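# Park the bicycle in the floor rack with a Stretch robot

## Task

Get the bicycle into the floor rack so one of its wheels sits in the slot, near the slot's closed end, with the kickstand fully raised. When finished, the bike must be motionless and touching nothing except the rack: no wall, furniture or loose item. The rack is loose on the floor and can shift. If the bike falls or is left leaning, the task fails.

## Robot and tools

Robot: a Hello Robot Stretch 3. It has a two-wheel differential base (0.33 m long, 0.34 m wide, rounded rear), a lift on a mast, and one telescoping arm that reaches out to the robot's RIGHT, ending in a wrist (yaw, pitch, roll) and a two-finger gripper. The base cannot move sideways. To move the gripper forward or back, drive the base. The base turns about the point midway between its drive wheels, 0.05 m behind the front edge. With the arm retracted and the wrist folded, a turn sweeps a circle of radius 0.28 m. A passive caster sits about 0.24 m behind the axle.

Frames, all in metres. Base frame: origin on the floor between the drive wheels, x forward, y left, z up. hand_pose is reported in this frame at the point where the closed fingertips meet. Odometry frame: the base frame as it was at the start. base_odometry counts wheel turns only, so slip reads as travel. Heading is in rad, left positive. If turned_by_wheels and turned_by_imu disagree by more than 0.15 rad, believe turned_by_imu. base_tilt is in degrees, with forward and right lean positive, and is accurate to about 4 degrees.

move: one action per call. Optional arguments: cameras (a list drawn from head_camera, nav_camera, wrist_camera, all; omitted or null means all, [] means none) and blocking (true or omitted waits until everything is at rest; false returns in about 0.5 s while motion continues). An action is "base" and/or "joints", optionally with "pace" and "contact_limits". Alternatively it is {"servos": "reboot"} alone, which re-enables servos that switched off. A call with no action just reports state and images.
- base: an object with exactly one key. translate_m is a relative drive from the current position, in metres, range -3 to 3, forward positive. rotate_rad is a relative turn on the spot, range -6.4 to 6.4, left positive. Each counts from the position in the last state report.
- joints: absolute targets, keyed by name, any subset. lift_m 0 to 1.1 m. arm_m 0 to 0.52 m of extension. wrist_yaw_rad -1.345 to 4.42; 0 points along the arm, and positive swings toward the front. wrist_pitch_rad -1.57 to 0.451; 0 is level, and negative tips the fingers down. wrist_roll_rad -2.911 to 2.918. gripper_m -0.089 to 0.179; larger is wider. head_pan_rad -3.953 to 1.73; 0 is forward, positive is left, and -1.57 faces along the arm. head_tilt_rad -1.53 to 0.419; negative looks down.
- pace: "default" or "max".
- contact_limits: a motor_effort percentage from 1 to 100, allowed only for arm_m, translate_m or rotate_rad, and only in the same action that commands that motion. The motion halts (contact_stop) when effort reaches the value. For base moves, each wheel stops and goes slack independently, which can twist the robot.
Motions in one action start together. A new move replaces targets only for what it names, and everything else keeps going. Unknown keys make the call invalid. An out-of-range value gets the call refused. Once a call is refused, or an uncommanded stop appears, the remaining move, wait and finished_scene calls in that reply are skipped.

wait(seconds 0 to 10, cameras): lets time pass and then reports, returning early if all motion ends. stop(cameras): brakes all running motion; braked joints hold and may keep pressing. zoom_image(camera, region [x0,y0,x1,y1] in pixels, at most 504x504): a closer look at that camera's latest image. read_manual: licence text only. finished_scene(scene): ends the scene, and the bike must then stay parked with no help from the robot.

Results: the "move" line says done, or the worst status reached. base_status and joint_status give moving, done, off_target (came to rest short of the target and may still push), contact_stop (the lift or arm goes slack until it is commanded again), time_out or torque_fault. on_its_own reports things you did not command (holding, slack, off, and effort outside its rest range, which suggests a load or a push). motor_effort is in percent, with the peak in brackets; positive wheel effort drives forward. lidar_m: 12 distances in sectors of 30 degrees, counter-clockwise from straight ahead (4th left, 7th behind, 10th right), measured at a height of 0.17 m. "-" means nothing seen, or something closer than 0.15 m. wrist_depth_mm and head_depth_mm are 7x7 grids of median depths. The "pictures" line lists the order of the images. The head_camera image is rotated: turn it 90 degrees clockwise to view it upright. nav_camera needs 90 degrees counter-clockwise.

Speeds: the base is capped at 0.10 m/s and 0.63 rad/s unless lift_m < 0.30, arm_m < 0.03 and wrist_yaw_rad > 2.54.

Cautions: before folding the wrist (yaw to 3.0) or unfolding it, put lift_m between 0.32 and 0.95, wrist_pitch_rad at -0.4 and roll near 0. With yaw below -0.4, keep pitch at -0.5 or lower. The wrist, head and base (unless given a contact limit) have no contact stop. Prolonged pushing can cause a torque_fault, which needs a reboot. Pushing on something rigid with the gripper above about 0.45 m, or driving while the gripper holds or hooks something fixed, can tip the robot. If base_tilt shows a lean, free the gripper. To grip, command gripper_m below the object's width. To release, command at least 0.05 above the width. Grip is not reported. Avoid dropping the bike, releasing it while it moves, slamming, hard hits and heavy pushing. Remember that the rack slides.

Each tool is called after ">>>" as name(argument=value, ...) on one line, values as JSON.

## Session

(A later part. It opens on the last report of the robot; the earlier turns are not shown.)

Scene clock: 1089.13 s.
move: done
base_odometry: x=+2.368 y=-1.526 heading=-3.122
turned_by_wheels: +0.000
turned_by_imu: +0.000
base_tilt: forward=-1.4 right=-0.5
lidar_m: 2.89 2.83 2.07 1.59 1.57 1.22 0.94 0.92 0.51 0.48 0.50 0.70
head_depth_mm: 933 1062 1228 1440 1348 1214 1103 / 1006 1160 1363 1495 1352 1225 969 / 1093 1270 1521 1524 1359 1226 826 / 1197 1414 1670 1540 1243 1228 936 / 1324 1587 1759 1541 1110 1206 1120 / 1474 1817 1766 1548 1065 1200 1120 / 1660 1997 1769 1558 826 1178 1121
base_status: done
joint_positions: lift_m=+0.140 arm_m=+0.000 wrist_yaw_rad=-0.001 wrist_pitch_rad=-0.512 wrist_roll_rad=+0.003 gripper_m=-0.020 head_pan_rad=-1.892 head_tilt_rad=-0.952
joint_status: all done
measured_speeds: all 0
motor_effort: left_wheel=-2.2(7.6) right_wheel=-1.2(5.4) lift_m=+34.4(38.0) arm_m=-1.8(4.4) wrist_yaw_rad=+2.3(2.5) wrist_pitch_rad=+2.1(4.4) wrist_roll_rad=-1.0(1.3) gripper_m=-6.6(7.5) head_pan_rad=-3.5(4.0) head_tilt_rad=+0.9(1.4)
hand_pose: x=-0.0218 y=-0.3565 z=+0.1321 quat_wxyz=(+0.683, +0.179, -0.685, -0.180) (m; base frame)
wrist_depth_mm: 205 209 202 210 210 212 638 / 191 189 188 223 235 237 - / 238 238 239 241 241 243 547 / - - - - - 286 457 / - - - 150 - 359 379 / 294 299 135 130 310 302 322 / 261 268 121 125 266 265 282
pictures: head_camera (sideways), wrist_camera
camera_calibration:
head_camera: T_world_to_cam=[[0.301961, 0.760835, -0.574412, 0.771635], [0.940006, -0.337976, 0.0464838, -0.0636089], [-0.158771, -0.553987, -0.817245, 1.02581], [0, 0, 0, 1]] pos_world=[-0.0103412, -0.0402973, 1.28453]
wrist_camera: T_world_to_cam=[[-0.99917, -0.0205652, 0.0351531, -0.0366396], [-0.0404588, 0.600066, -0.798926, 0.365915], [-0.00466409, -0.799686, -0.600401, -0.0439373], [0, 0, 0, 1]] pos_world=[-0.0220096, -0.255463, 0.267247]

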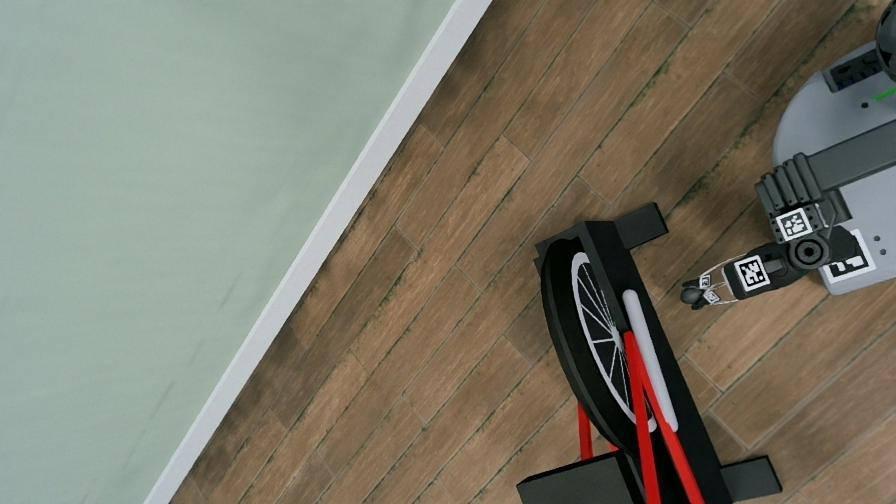

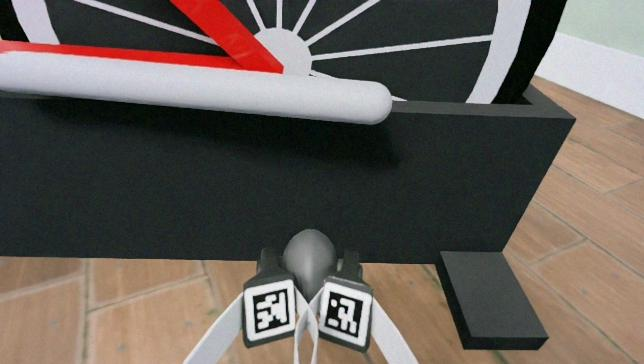

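>>> move(joints={"arm_m": 0.085}, contact_limits={"arm_m": 25}, cameras=["head_camera","wrist_camera"])

Scene clock: 1095.43 s.
move: done
base_odometry: x=+2.368 y=-1.526 heading=-3.122
turned_by_wheels: +0.000
turned_by_imu: +0.000
base_tilt: forward=-1.3 right=-0.5
lidar_m: 2.89 2.83 2.07 1.59 1.57 1.22 0.94 0.92 0.50 0.48 0.50 0.70
head_depth_mm: 932 1062 1229 1438 1340 1215 1105 / 1007 1156 1363 1498 1344 1221 973 / 1095 1274 1528 1529 1349 1221 834 / 1197 1415 1668 1533 1246 970 967 / 1324 1596 1755 1545 1109 1198 1122 / 1475 1820 1764 1543 1068 1199 1119 / 1663 1975 1790 1552 825 1179 1124
base_status: not commanded
joint_positions: lift_m=+0.140 arm_m=+0.085 wrist_yaw_rad=-0.001 wrist_pitch_rad=-0.513 wrist_roll_rad=+0.003 gripper_m=-0.020 head_pan_rad=-1.892 head_tilt_rad=-0.952
joint_status: all done
measured_speeds: all 0
motor_effort: left_wheel=-2.8(3.1) right_wheel=-1.1(1.5) lift_m=+31.1(33.2) arm_m=+15.3(21.0) wrist_yaw_rad=+0.7(2.4) wrist_pitch_rad=+2.2(2.7) wrist_roll_rad=-1.0(1.4) gripper_m=-6.3(6.9) head_pan_rad=-3.2(4.1) head_tilt_rad=+0.7(1.5)
contact_limits: arm_m 25 (drawing in: default 34, maximum 55; extending or still: default 43, maximum 70)
hand_pose: x=-0.0218 y=-0.4414 z=+0.1320 quat_wxyz=(+0.683, +0.179, -0.685, -0.180) (m; base frame)
wrist_depth_mm: 103 125 128 128 129 129 130 / 143 116 140 144 144 145 145 / 134 135 133 163 163 164 169 / 121 121 120 119 171 175 178 / 180 181 182 152 184 185 187 / 208 210 198 130 214 221 305 / 244 238 120 125 235 246 280
pictures: head_camera (sideways), wrist_camera
camera_calibration:
head_camera: T_world_to_cam=[[0.301961, 0.760835, -0.574412, 0.771635], [0.940006, -0.337976, 0.0464838, -0.0636089], [-0.158771, -0.553987, -0.817245, 1.02581], [0, 0, 0, 1]] pos_world=[-0.0103412, -0.0402973, 1.28453]
wrist_camera: T_world_to_cam=[[-0.99917, -0.0205883, 0.0351386, -0.038389], [-0.0404579, 0.600604, -0.798523, 0.416934], [-0.00466416, -0.799282, -0.600938, -0.111672], [0, 0, 0, 1]] pos_world=[-0.0220097, -0.34046, 0.267172]

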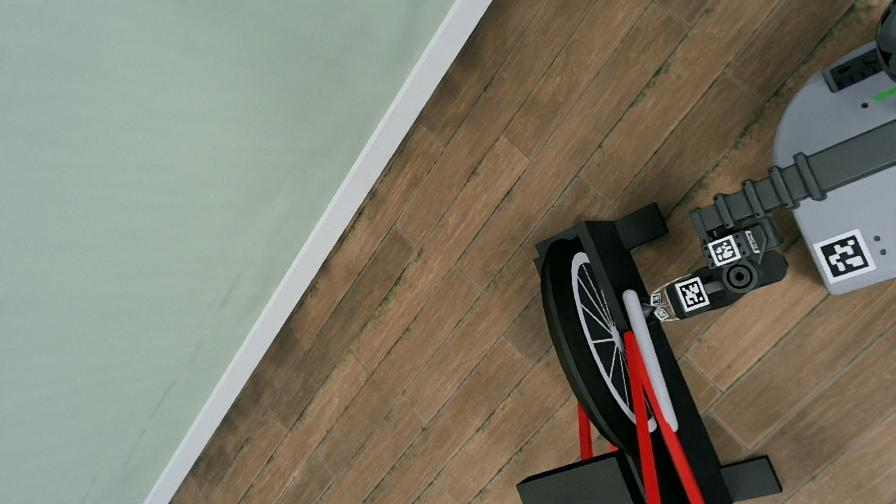

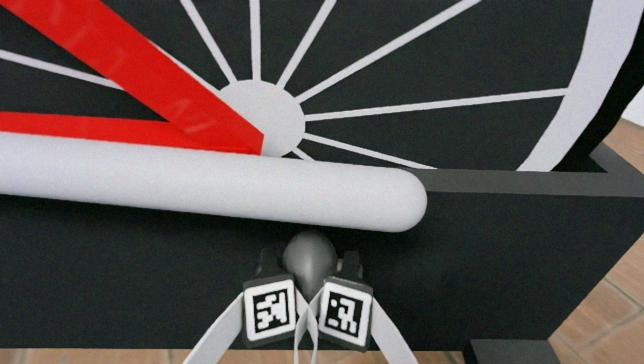

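Fingers under the leg. Lift gently.

>>> move(joints={"lift_m": 0.16}, cameras=["wrist_camera"])

>>> move(joints={"lift_m": 0.175}, cameras=["head_camera","wrist_camera"])

Scene clock: 1097.97 s.
move: done
base_odometry: x=+2.368 y=-1.526 heading=-3.122
turned_by_wheels: +0.000
turned_by_imu: +0.000
base_tilt: forward=-1.3 right=-0.5
lidar_m: 2.89 2.83 2.07 1.59 1.57 1.22 0.94 0.92 0.51 0.48 0.50 0.70
head_depth_mm: 933 1058 1228 1435 1351 1217 1103 / 1009 1157 1360 1498 1358 1215 974 / 1093 1277 1522 1521 1358 1220 806 / 1195 1416 1674 1536 1243 894 975 / 1326 1586 1744 1540 1108 1183 1121 / 1473 1819 1763 1538 1071 1197 1122 / 1669 1991 1772 1558 825 1180 1123
base_status: not commanded
joint_positions: lift_m=+0.160 arm_m=+0.085 wrist_yaw_rad=-0.001 wrist_pitch_rad=-0.521 wrist_roll_rad=+0.003 gripper_m=-0.020 head_pan_rad=-1.892 head_tilt_rad=-0.952
joint_status: all done
measured_speeds: all 0
motor_effort: left_wheel=-2.6(2.8) right_wheel=-1.2(1.3) lift_m=+37.1(40.8) arm_m=+14.2(15.6) wrist_yaw_rad=+0.8(2.3) wrist_pitch_rad=+3.8(4.3) wrist_roll_rad=-1.0(1.3) gripper_m=-6.2(6.9) head_pan_rad=-3.6(3.9) head_tilt_rad=+1.0(1.7)
contact_limits: arm_m 25 (drawing in: default 34, maximum 55; extending or still: default 43, maximum 70)
hand_pose: x=-0.0218 y=-0.4402 z=+0.1503 quat_wxyz=(+0.682, +0.182, -0.684, -0.183) (m; base frame)
wrist_depth_mm: 121 129 126 127 127 127 128 / 111 125 142 142 142 143 144 / 159 130 155 160 161 162 168 / 133 140 137 181 185 188 212 / 182 138 131 131 181 188 189 / 210 211 199 130 216 219 324 / 248 242 120 125 238 261 300
pictures: wrist_camera
camera_calibration:
wrist_camera: T_world_to_cam=[[-0.999171, -0.0208717, 0.0349609, -0.0391036], [-0.0404496, 0.607105, -0.793592, 0.432921], [-0.00466134, -0.794348, -0.607446, -0.096579], [0, 0, 0, 1]] pos_world=[-0.0220099, -0.340362, 0.286263]

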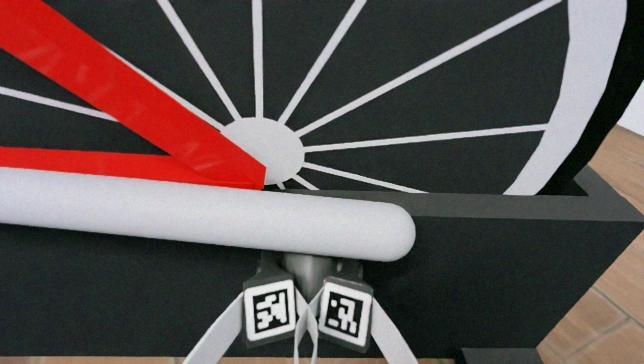

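Scene clock: 1098.80 s.
move: done
base_odometry: x=+2.368 y=-1.526 heading=-3.122
turned_by_wheels: +0.000
turned_by_imu: +0.000
base_tilt: forward=-1.3 right=-0.5
lidar_m: 2.89 2.83 2.07 1.59 1.57 1.22 0.94 0.92 0.51 0.48 0.50 0.70
head_depth_mm: 933 1060 1231 1442 1349 1213 1105 / 1007 1160 1361 1502 1354 1224 970 / 1092 1273 1521 1527 1354 1221 787 / 1192 1419 1670 1531 1244 877 975 / 1319 1590 1745 1540 1110 1196 1120 / 1474 1824 1769 1549 1063 1202 1121 / 1663 1991 1774 1550 838 1183 1125
base_status: not commanded
joint_positions: lift_m=+0.175 arm_m=+0.085 wrist_yaw_rad=-0.001 wrist_pitch_rad=-0.578 wrist_roll_rad=+0.003 gripper_m=-0.020 head_pan_rad=-1.892 head_tilt_rad=-0.952
joint_status: all done
measured_speeds: all 0
on_its_own: wrist_pitch_rad is at rest, and its effort (+14.4) is outside its rest range (-8 to +12)
motor_effort: left_wheel=-2.7(2.8) right_wheel=-1.2(1.5) lift_m=+41.3(43.1) arm_m=+8.9(15.3) wrist_yaw_rad=+1.3(1.8) wrist_pitch_rad=+14.4(14.6) wrist_roll_rad=-1.2(1.3) gripper_m=-6.5(7.3) head_pan_rad=-3.6(4.1) head_tilt_rad=+0.7(1.2)
contact_limits: arm_m 25 (drawing in: default 34, maximum 55; extending or still: default 43, maximum 70)
hand_pose: x=-0.0217 y=-0.4315 z=+0.1536 quat_wxyz=(+0.677, +0.201, -0.678, -0.202) (m; base frame)
wrist_depth_mm: 115 133 130 130 130 131 132 / 116 122 148 148 148 148 149 / 163 155 160 169 170 170 182 / 140 141 144 185 192 194 215 / 197 198 149 138 190 203 210 / 233 234 220 133 239 240 332 / 272 275 121 126 280 277 298
pictures: head_camera (sideways), wrist_camera
camera_calibration:
head_camera: T_world_to_cam=[[0.301961, 0.760835, -0.574412, 0.771635], [0.940006, -0.337976, 0.0464838, -0.0636089], [-0.158771, -0.553987, -0.817245, 1.02581], [0, 0, 0, 1]] pos_world=[-0.0103412, -0.0402973, 1.28453]
wrist_camera: T_world_to_cam=[[-0.999173, -0.022812, 0.0336659, -0.0396686], [-0.0404022, 0.6511, -0.757915, 0.443769], [-0.00463031, -0.758649, -0.651483, -0.0654568], [0, 0, 0, 1]] pos_world=[-0.0220097, -0.339502, 0.295031]

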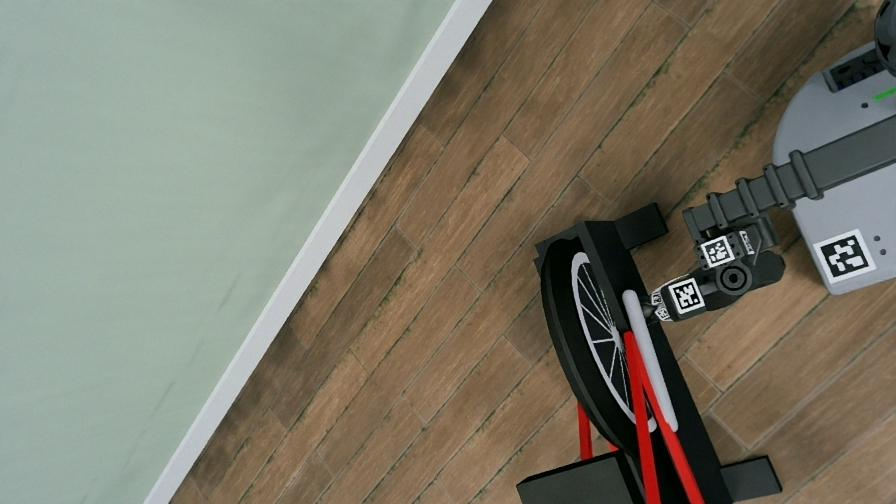

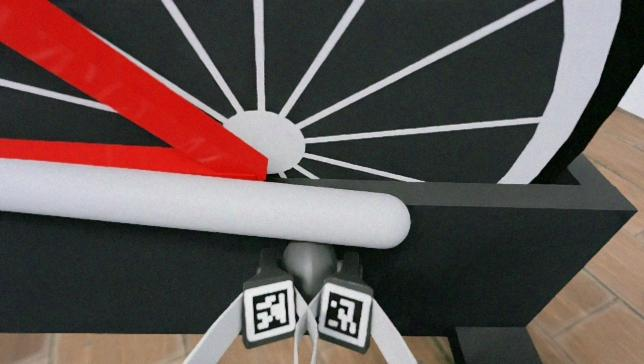

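>>> move(joints={"lift_m": 0.195}, cameras=["wrist_camera"])

Scene clock: 1104.23 s.
move: done
base_odometry: x=+2.368 y=-1.526 heading=-3.122
turned_by_wheels: +0.000
turned_by_imu: +0.000
base_tilt: forward=-1.3 right=-0.5
lidar_m: 2.90 2.83 2.07 1.59 1.57 1.22 0.94 0.92 0.50 0.48 0.50 0.70
head_depth_mm: 934 1064 1227 1442 1351 1218 1106 / 1012 1158 1365 1500 1352 1218 972 / 1093 1270 1532 1520 1358 1206 776 / 1200 1415 1667 1533 1240 862 976 / 1319 1590 1744 1537 1107 1196 1116 / 1474 1818 1761 1542 1066 1198 1118 / 1668 1983 1777 1551 836 1177 1123
base_status: not commanded
joint_positions: lift_m=+0.195 arm_m=+0.085 wrist_yaw_rad=-0.001 wrist_pitch_rad=-0.633 wrist_roll_rad=+0.003 gripper_m=-0.020 head_pan_rad=-1.892 head_tilt_rad=-0.952
joint_status: all done
measured_speeds: all 0
on_its_own: wrist_pitch_rad is at rest, and its effort (+24.6) is outside its rest range (-8 to +12)
motor_effort: left_wheel=-2.7(2.8) right_wheel=-1.2(1.4) lift_m=+43.7(48.1) arm_m=-12.7(14.9) wrist_yaw_rad=+0.4(1.7) wrist_pitch_rad=+24.6(24.9) wrist_roll_rad=-1.2(1.4) gripper_m=-6.3(6.8) head_pan_rad=-4.0(4.0) head_tilt_rad=+0.7(1.4)
contact_limits: arm_m 25 (drawing in: default 34, maximum 55; extending or still: default 43, maximum 70)
hand_pose: x=-0.0217 y=-0.4222 z=+0.1626 quat_wxyz=(+0.671, +0.220, -0.673, -0.221) (m; base frame)
wrist_depth_mm: 120 134 134 134 134 135 136 / 157 135 153 153 153 154 155 / 172 166 167 179 179 179 505 / 153 152 153 198 200 203 425 / 224 218 218 150 220 222 369 / 242 - 123 131 - 283 341 / 285 292 120 125 286 288 307
pictures: wrist_camera
camera_calibration:
wrist_camera: T_world_to_cam=[[-0.999169, -0.0248804, 0.0322904, -0.0403577], [-0.0405228, 0.692274, -0.720496, 0.455881], [-0.00442763, -0.721206, -0.692707, -0.0300239], [0, 0, 0, 1]] pos_world=[-0.0219835, -0.338252, 0.308966]

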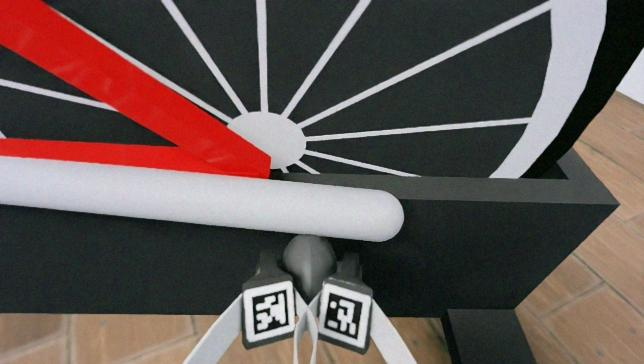

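>>> move(joints={"lift_m": 0.14}, cameras=[])

>>> move(joints={"arm_m": 0.0}, cameras=["head_camera","wrist_camera"])

>>> move(joints={"lift_m": 0.4, "head_pan_rad": -1.57, "head_tilt_rad": -0.75}, cameras=["all"])

Scene clock: 1108.03 s.
move: done
base_odometry: x=+2.368 y=-1.526 heading=-3.122
turned_by_wheels: +0.000
turned_by_imu: +0.000
base_tilt: forward=-1.3 right=-0.5
lidar_m: 2.89 2.83 2.07 1.59 1.57 1.22 0.94 0.92 0.50 0.48 0.50 0.70
head_depth_mm: 930 1058 1233 1442 1348 1216 1103 / 1009 1159 1361 1499 1357 1214 973 / 1091 1270 1524 1527 1354 1224 832 / 1199 1403 1661 1540 1247 972 966 / 1320 1595 1751 1543 1104 1196 1119 / 1470 1812 1765 1536 1068 1204 1120 / 1668 1975 1787 1557 824 1183 1124
base_status: not commanded
joint_positions: lift_m=+0.140 arm_m=+0.085 wrist_yaw_rad=-0.001 wrist_pitch_rad=-0.520 wrist_roll_rad=+0.003 gripper_m=-0.020 head_pan_rad=-1.892 head_tilt_rad=-0.952
joint_status: all done
measured_speeds: all 0
motor_effort: left_wheel=-2.0(2.9) right_wheel=-1.3(1.5) lift_m=+17.0(41.2) arm_m=+1.5(3.0) wrist_yaw_rad=-0.1(1.9) wrist_pitch_rad=+3.8(24.7) wrist_roll_rad=-1.3(1.4) gripper_m=-6.1(7.1) head_pan_rad=-3.3(3.9) head_tilt_rad=+1.1(1.5)
contact_limits: arm_m 25 (drawing in: default 34, maximum 55; extending or still: default 43, maximum 70)
hand_pose: x=-0.0217 y=-0.4403 z=+0.1304 quat_wxyz=(+0.683, +0.182, -0.684, -0.183) (m; base frame)
wrist_depth_mm: 102 123 129 129 129 130 130 / 143 117 140 145 145 145 146 / 133 134 130 164 165 165 171 / 122 120 120 118 168 172 174 / 182 182 183 153 186 187 188 / 209 212 199 130 216 217 303 / 247 249 121 125 248 249 278
pictures: none
No camera images: "cameras" was empty.

Scene clock: 1109.87 s.
move: done
base_odometry: x=+2.368 y=-1.526 heading=-3.122
turned_by_wheels: +0.000
turned_by_imu: +0.000
base_tilt: forward=-1.3 right=-0.5
lidar_m: 2.89 2.83 2.07 1.59 1.57 1.22 0.94 0.92 0.51 0.48 0.50 0.70
head_depth_mm: 931 1059 1230 1437 1353 1212 1104 / 1007 1156 1366 1492 1356 1220 972 / 1094 1267 1522 1531 1361 1222 828 / 1198 1419 1668 1542 1240 1227 938 / 1321 1593 1750 1539 1109 1210 1122 / 1480 1824 1774 1556 1066 1197 1118 / 1670 1989 1784 1559 825 1180 1127
base_status: not commanded
joint_positions: lift_m=+0.140 arm_m=+0.000 wrist_yaw_rad=-0.001 wrist_pitch_rad=-0.520 wrist_roll_rad=+0.003 gripper_m=-0.020 head_pan_rad=-1.892 head_tilt_rad=-0.952
joint_status: all done
measured_speeds: all 0
motor_effort: left_wheel=-2.1(2.9) right_wheel=-1.2(1.5) lift_m=+18.2(18.6) arm_m=-14.9(22.7) wrist_yaw_rad=+1.2(2.2) wrist_pitch_rad=+3.8(3.9) wrist_roll_rad=-1.2(1.4) gripper_m=-6.4(7.2) head_pan_rad=-3.6(3.8) head_tilt_rad=+0.9(1.4)
hand_pose: x=-0.0217 y=-0.3554 z=+0.1305 quat_wxyz=(+0.683, +0.181, -0.684, -0.183) (m; base frame)
wrist_depth_mm: 206 206 203 211 211 213 638 / 190 189 188 187 231 242 670 / 237 239 240 242 242 243 539 / - - - - - 287 453 / - - - 151 - 355 373 / 292 294 136 130 309 297 320 / 259 266 121 125 266 265 279
pictures: head_camera (sideways), wrist_camera
camera_calibration:
head_camera: T_world_to_cam=[[0.301961, 0.760835, -0.574412, 0.771635], [0.940006, -0.337977, 0.0464838, -0.0636089], [-0.158771, -0.553987, -0.817245, 1.02581], [0, 0, 0, 1]] pos_world=[-0.0103412, -0.0402973, 1.28453]
wrist_camera: T_world_to_cam=[[-0.999166, -0.0210584, 0.0349874, -0.0366646], [-0.0405896, 0.606109, -0.794345, 0.365507], [-0.0044785, -0.795103, -0.606458, -0.0415862], [0, 0, 0, 1]] pos_world=[-0.0219845, -0.255374, 0.266401]

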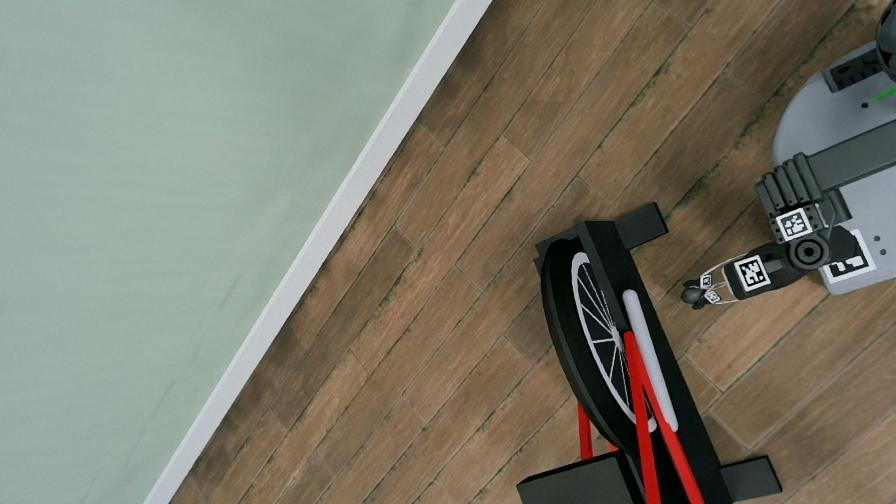

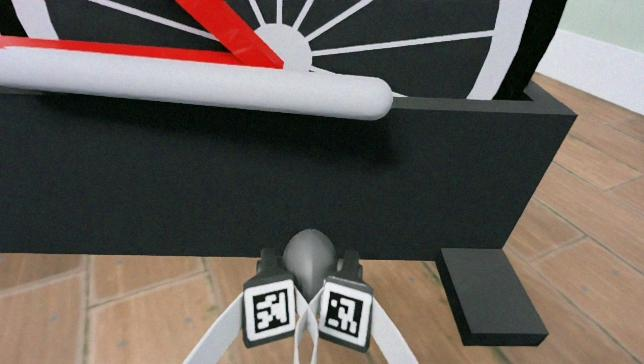

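Scene clock: 1113.07 s.
move: done
base_odometry: x=+2.368 y=-1.526 heading=-3.122
turned_by_wheels: +0.000
turned_by_imu: +0.000
base_tilt: forward=-1.3 right=-0.4
lidar_m: 2.89 2.83 2.07 1.59 1.57 1.22 0.94 0.92 0.51 0.48 0.50 0.70
head_depth_mm: 1121 1219 1350 1504 1504 1310 1152 / 1257 1397 1561 1702 1520 1311 1147 / 1450 1630 1846 1807 1532 1087 1118 / 1692 1943 2135 1827 1528 1028 1109 / 2042 2412 2256 1842 1543 1003 1136 / 2573 2813 2288 1843 1548 806 1129 / 2792 2913 2284 1863 1560 972 1142
base_status: not commanded
joint_positions: lift_m=+0.400 arm_m=+0.000 wrist_yaw_rad=-0.001 wrist_pitch_rad=-0.519 wrist_roll_rad=+0.003 gripper_m=-0.020 head_pan_rad=-1.578 head_tilt_rad=-0.754
joint_status: all done
measured_speeds: all 0
motor_effort: left_wheel=-2.7(3.2) right_wheel=-1.3(1.5) lift_m=+34.7(43.4) arm_m=-13.6(15.6) wrist_yaw_rad=+0.3(2.2) wrist_pitch_rad=+3.7(3.9) wrist_roll_rad=-0.9(1.3) gripper_m=-6.7(7.3) head_pan_rad=+3.7(7.2) head_tilt_rad=+2.5(4.0)
hand_pose: x=-0.0217 y=-0.3555 z=+0.3907 quat_wxyz=(+0.683, +0.181, -0.684, -0.182) (m; base frame)
wrist_depth_mm: - - - - - - 643 / - - - - - - 658 / 910 940 - - - - 663 / 782 328 269 270 797 838 678 / 410 290 308 288 323 722 712 / 461 361 136 130 381 621 640 / - - 121 123 121 545 554
pictures: head_camera (sideways), nav_camera (sideways), wrist_camera
camera_calibration:
head_camera: T_world_to_cam=[[0.0514841, 0.688379, -0.723522, 0.967454], [0.998496, -0.0218247, 0.0502861, -0.0689282], [0.0188253, -0.725023, -0.688468, 0.85727], [0, 0, 0, 1]] pos_world=[0.00287773, -0.045939, 1.29364]
nav_camera: T_world_to_cam=[[-0.000987214, -0.688356, 0.725372, -0.900278], [-0.998774, -0.0352225, -0.0347844, 0.10393], [0.0494935, -0.724517, -0.687478, 0.850483], [0, 0, 0, 1]] pos_world=[0.0608208, 0.000137874, 1.24134]
wrist_camera: T_world_to_cam=[[-0.999166, -0.0210377, 0.0350008, -0.0457655], [-0.0405905, 0.605623, -0.794716, 0.572164], [-0.0044783, -0.795473, -0.605972, 0.115776], [0, 0, 0, 1]] pos_world=[-0.0219844, -0.255382, 0.526466]

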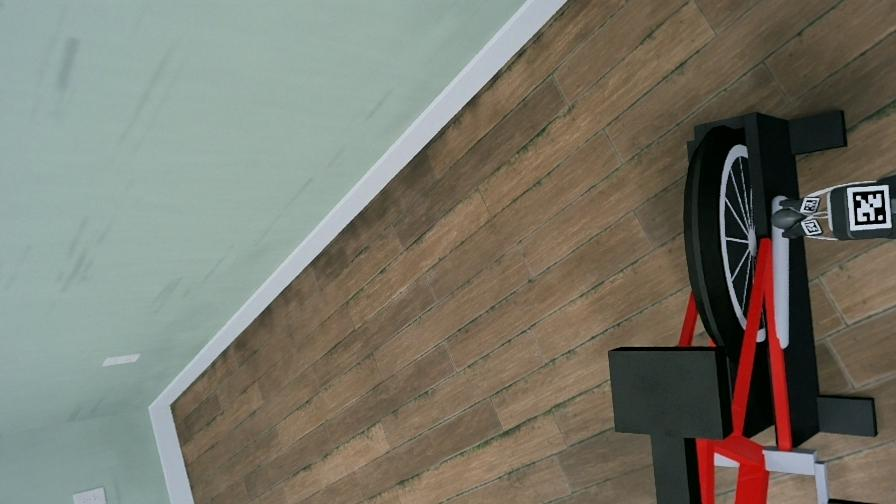

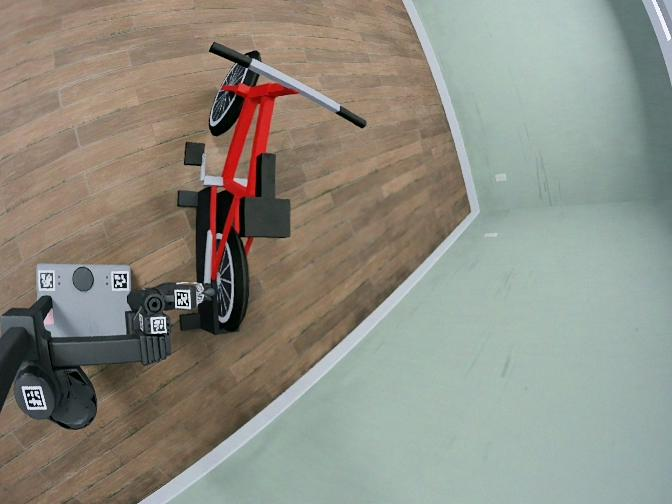

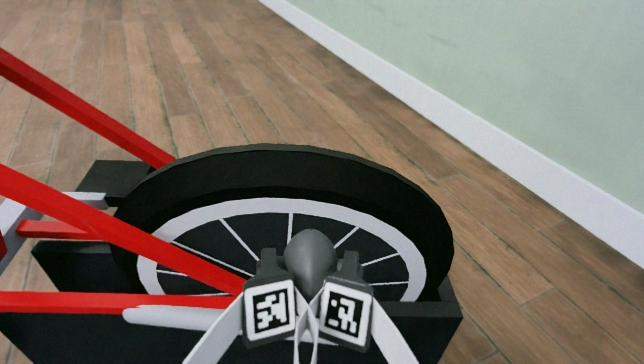

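>>> zoom_image(camera="head_camera", region=[660, 90, 820, 190])

>>> move(base={"translate_m": -0.12}, joints={"wrist_pitch_rad": -0.9, "lift_m": 0.4, "arm_m": 0.0, "head_pan_rad": -1.7, "head_tilt_rad": -0.9}, cameras=["all"])

Scaled by 3.150 from the camera's 896x504 image, which has a finer 1280x720 frame.

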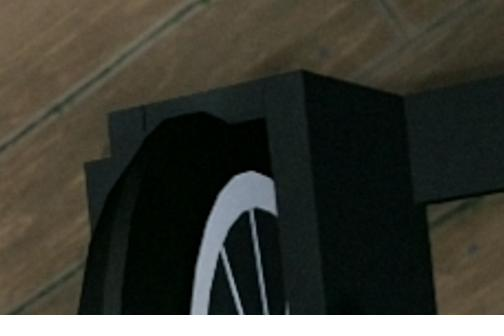

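Scene clock: 1122.90 s.
move: done
base_odometry: x=+2.488 y=-1.523 heading=-3.122
turned_by_wheels: +0.000
turned_by_imu: +0.000
base_tilt: forward=-1.4 right=-0.5
lidar_m: 2.99 2.94 2.00 1.53 1.52 1.08 0.83 0.81 0.86 0.49 0.50 0.79
head_depth_mm: 918 1024 1163 1329 1381 1239 1115 / 1021 1152 1320 1502 1399 1237 580 / 1140 1309 1536 1608 1407 1246 597 / 1299 1522 1767 1603 1408 1209 754 / 1500 1809 1894 1611 1417 1197 1129 / 1799 2136 1910 1637 1420 1180 1132 / 2210 2309 1912 1626 1431 1148 1134
base_status: done
joint_positions: lift_m=+0.400 arm_m=+0.000 wrist_yaw_rad=-0.001 wrist_pitch_rad=-0.906 wrist_roll_rad=+0.003 gripper_m=-0.020 head_pan_rad=-1.692 head_tilt_rad=-0.888
joint_status: all done
measured_speeds: all 0
motor_effort: left_wheel=-2.0(7.4) right_wheel=-1.0(5.5) lift_m=+35.5(38.9) arm_m=-11.1(20.5) wrist_yaw_rad=+1.6(2.0) wrist_pitch_rad=+1.3(3.7) wrist_roll_rad=-1.1(1.4) gripper_m=-6.0(7.3) head_pan_rad=-3.5(5.0) head_tilt_rad=-5.3(6.7)
hand_pose: x=-0.0217 y=-0.2841 z=+0.3222 quat_wxyz=(+0.635, +0.309, -0.636, -0.310) (m; base frame)
wrist_depth_mm: 260 260 259 286 748 748 589 / 301 313 313 326 675 687 667 / 349 351 378 394 607 616 616 / - - - 509 560 570 574 / 489 497 507 495 511 520 525 / 461 460 125 130 474 481 486 / 424 431 121 125 436 448 454
pictures: head_camera (sideways), nav_camera (sideways), wrist_camera
camera_calibration:
head_camera: T_world_to_cam=[[0.140172, 0.76798, -0.624947, 0.838461], [0.98878, -0.141487, 0.0479081, -0.0657645], [-0.0516297, -0.62465, -0.779196, 0.97569], [0, 0, 0, 1]] pos_world=[-0.00212785, -0.0437614, 1.2874]
nav_camera: T_world_to_cam=[[-0.090029, -0.773934, 0.626834, -0.771331], [-0.995715, 0.0832911, -0.0401724, 0.11092], [-0.0211189, -0.627765, -0.778117, 0.968788], [0, 0, 0, 1]] pos_world=[0.061462, 0.00197248, 1.24178]
wrist_camera: T_world_to_cam=[[-0.999183, -0.032325, 0.0242451, -0.0416077], [-0.0401601, 0.86068, -0.50756, 0.454447], [-0.00446041, -0.50812, -0.861275, 0.294973], [0, 0, 0, 1]] pos_world=[-0.0220073, -0.242597, 0.485721]

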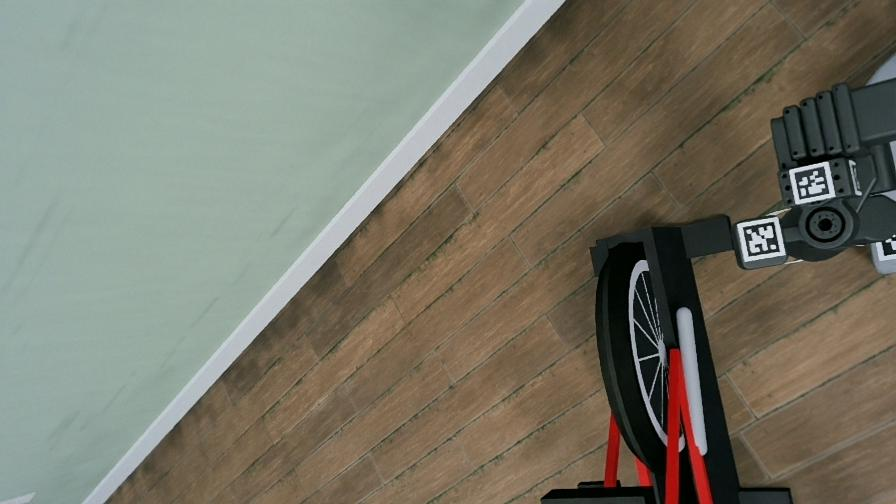

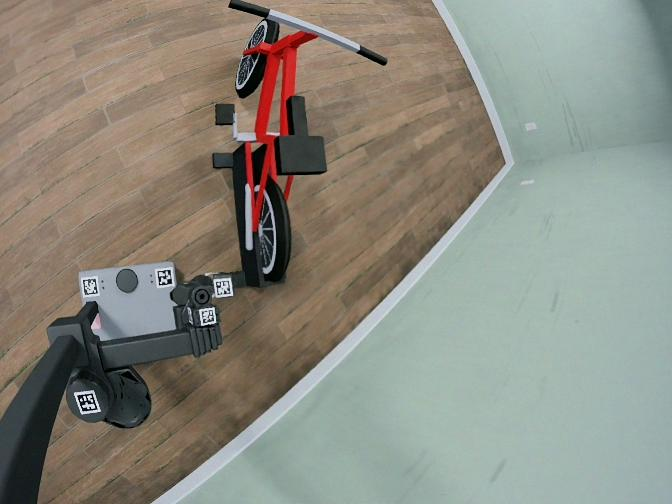

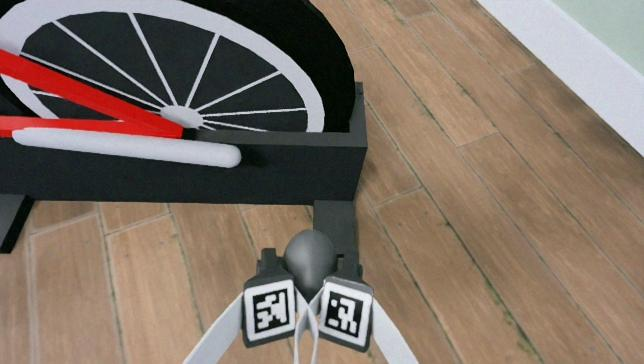

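>>> finished_scene(scene=1)

The scene is finished: the task was done.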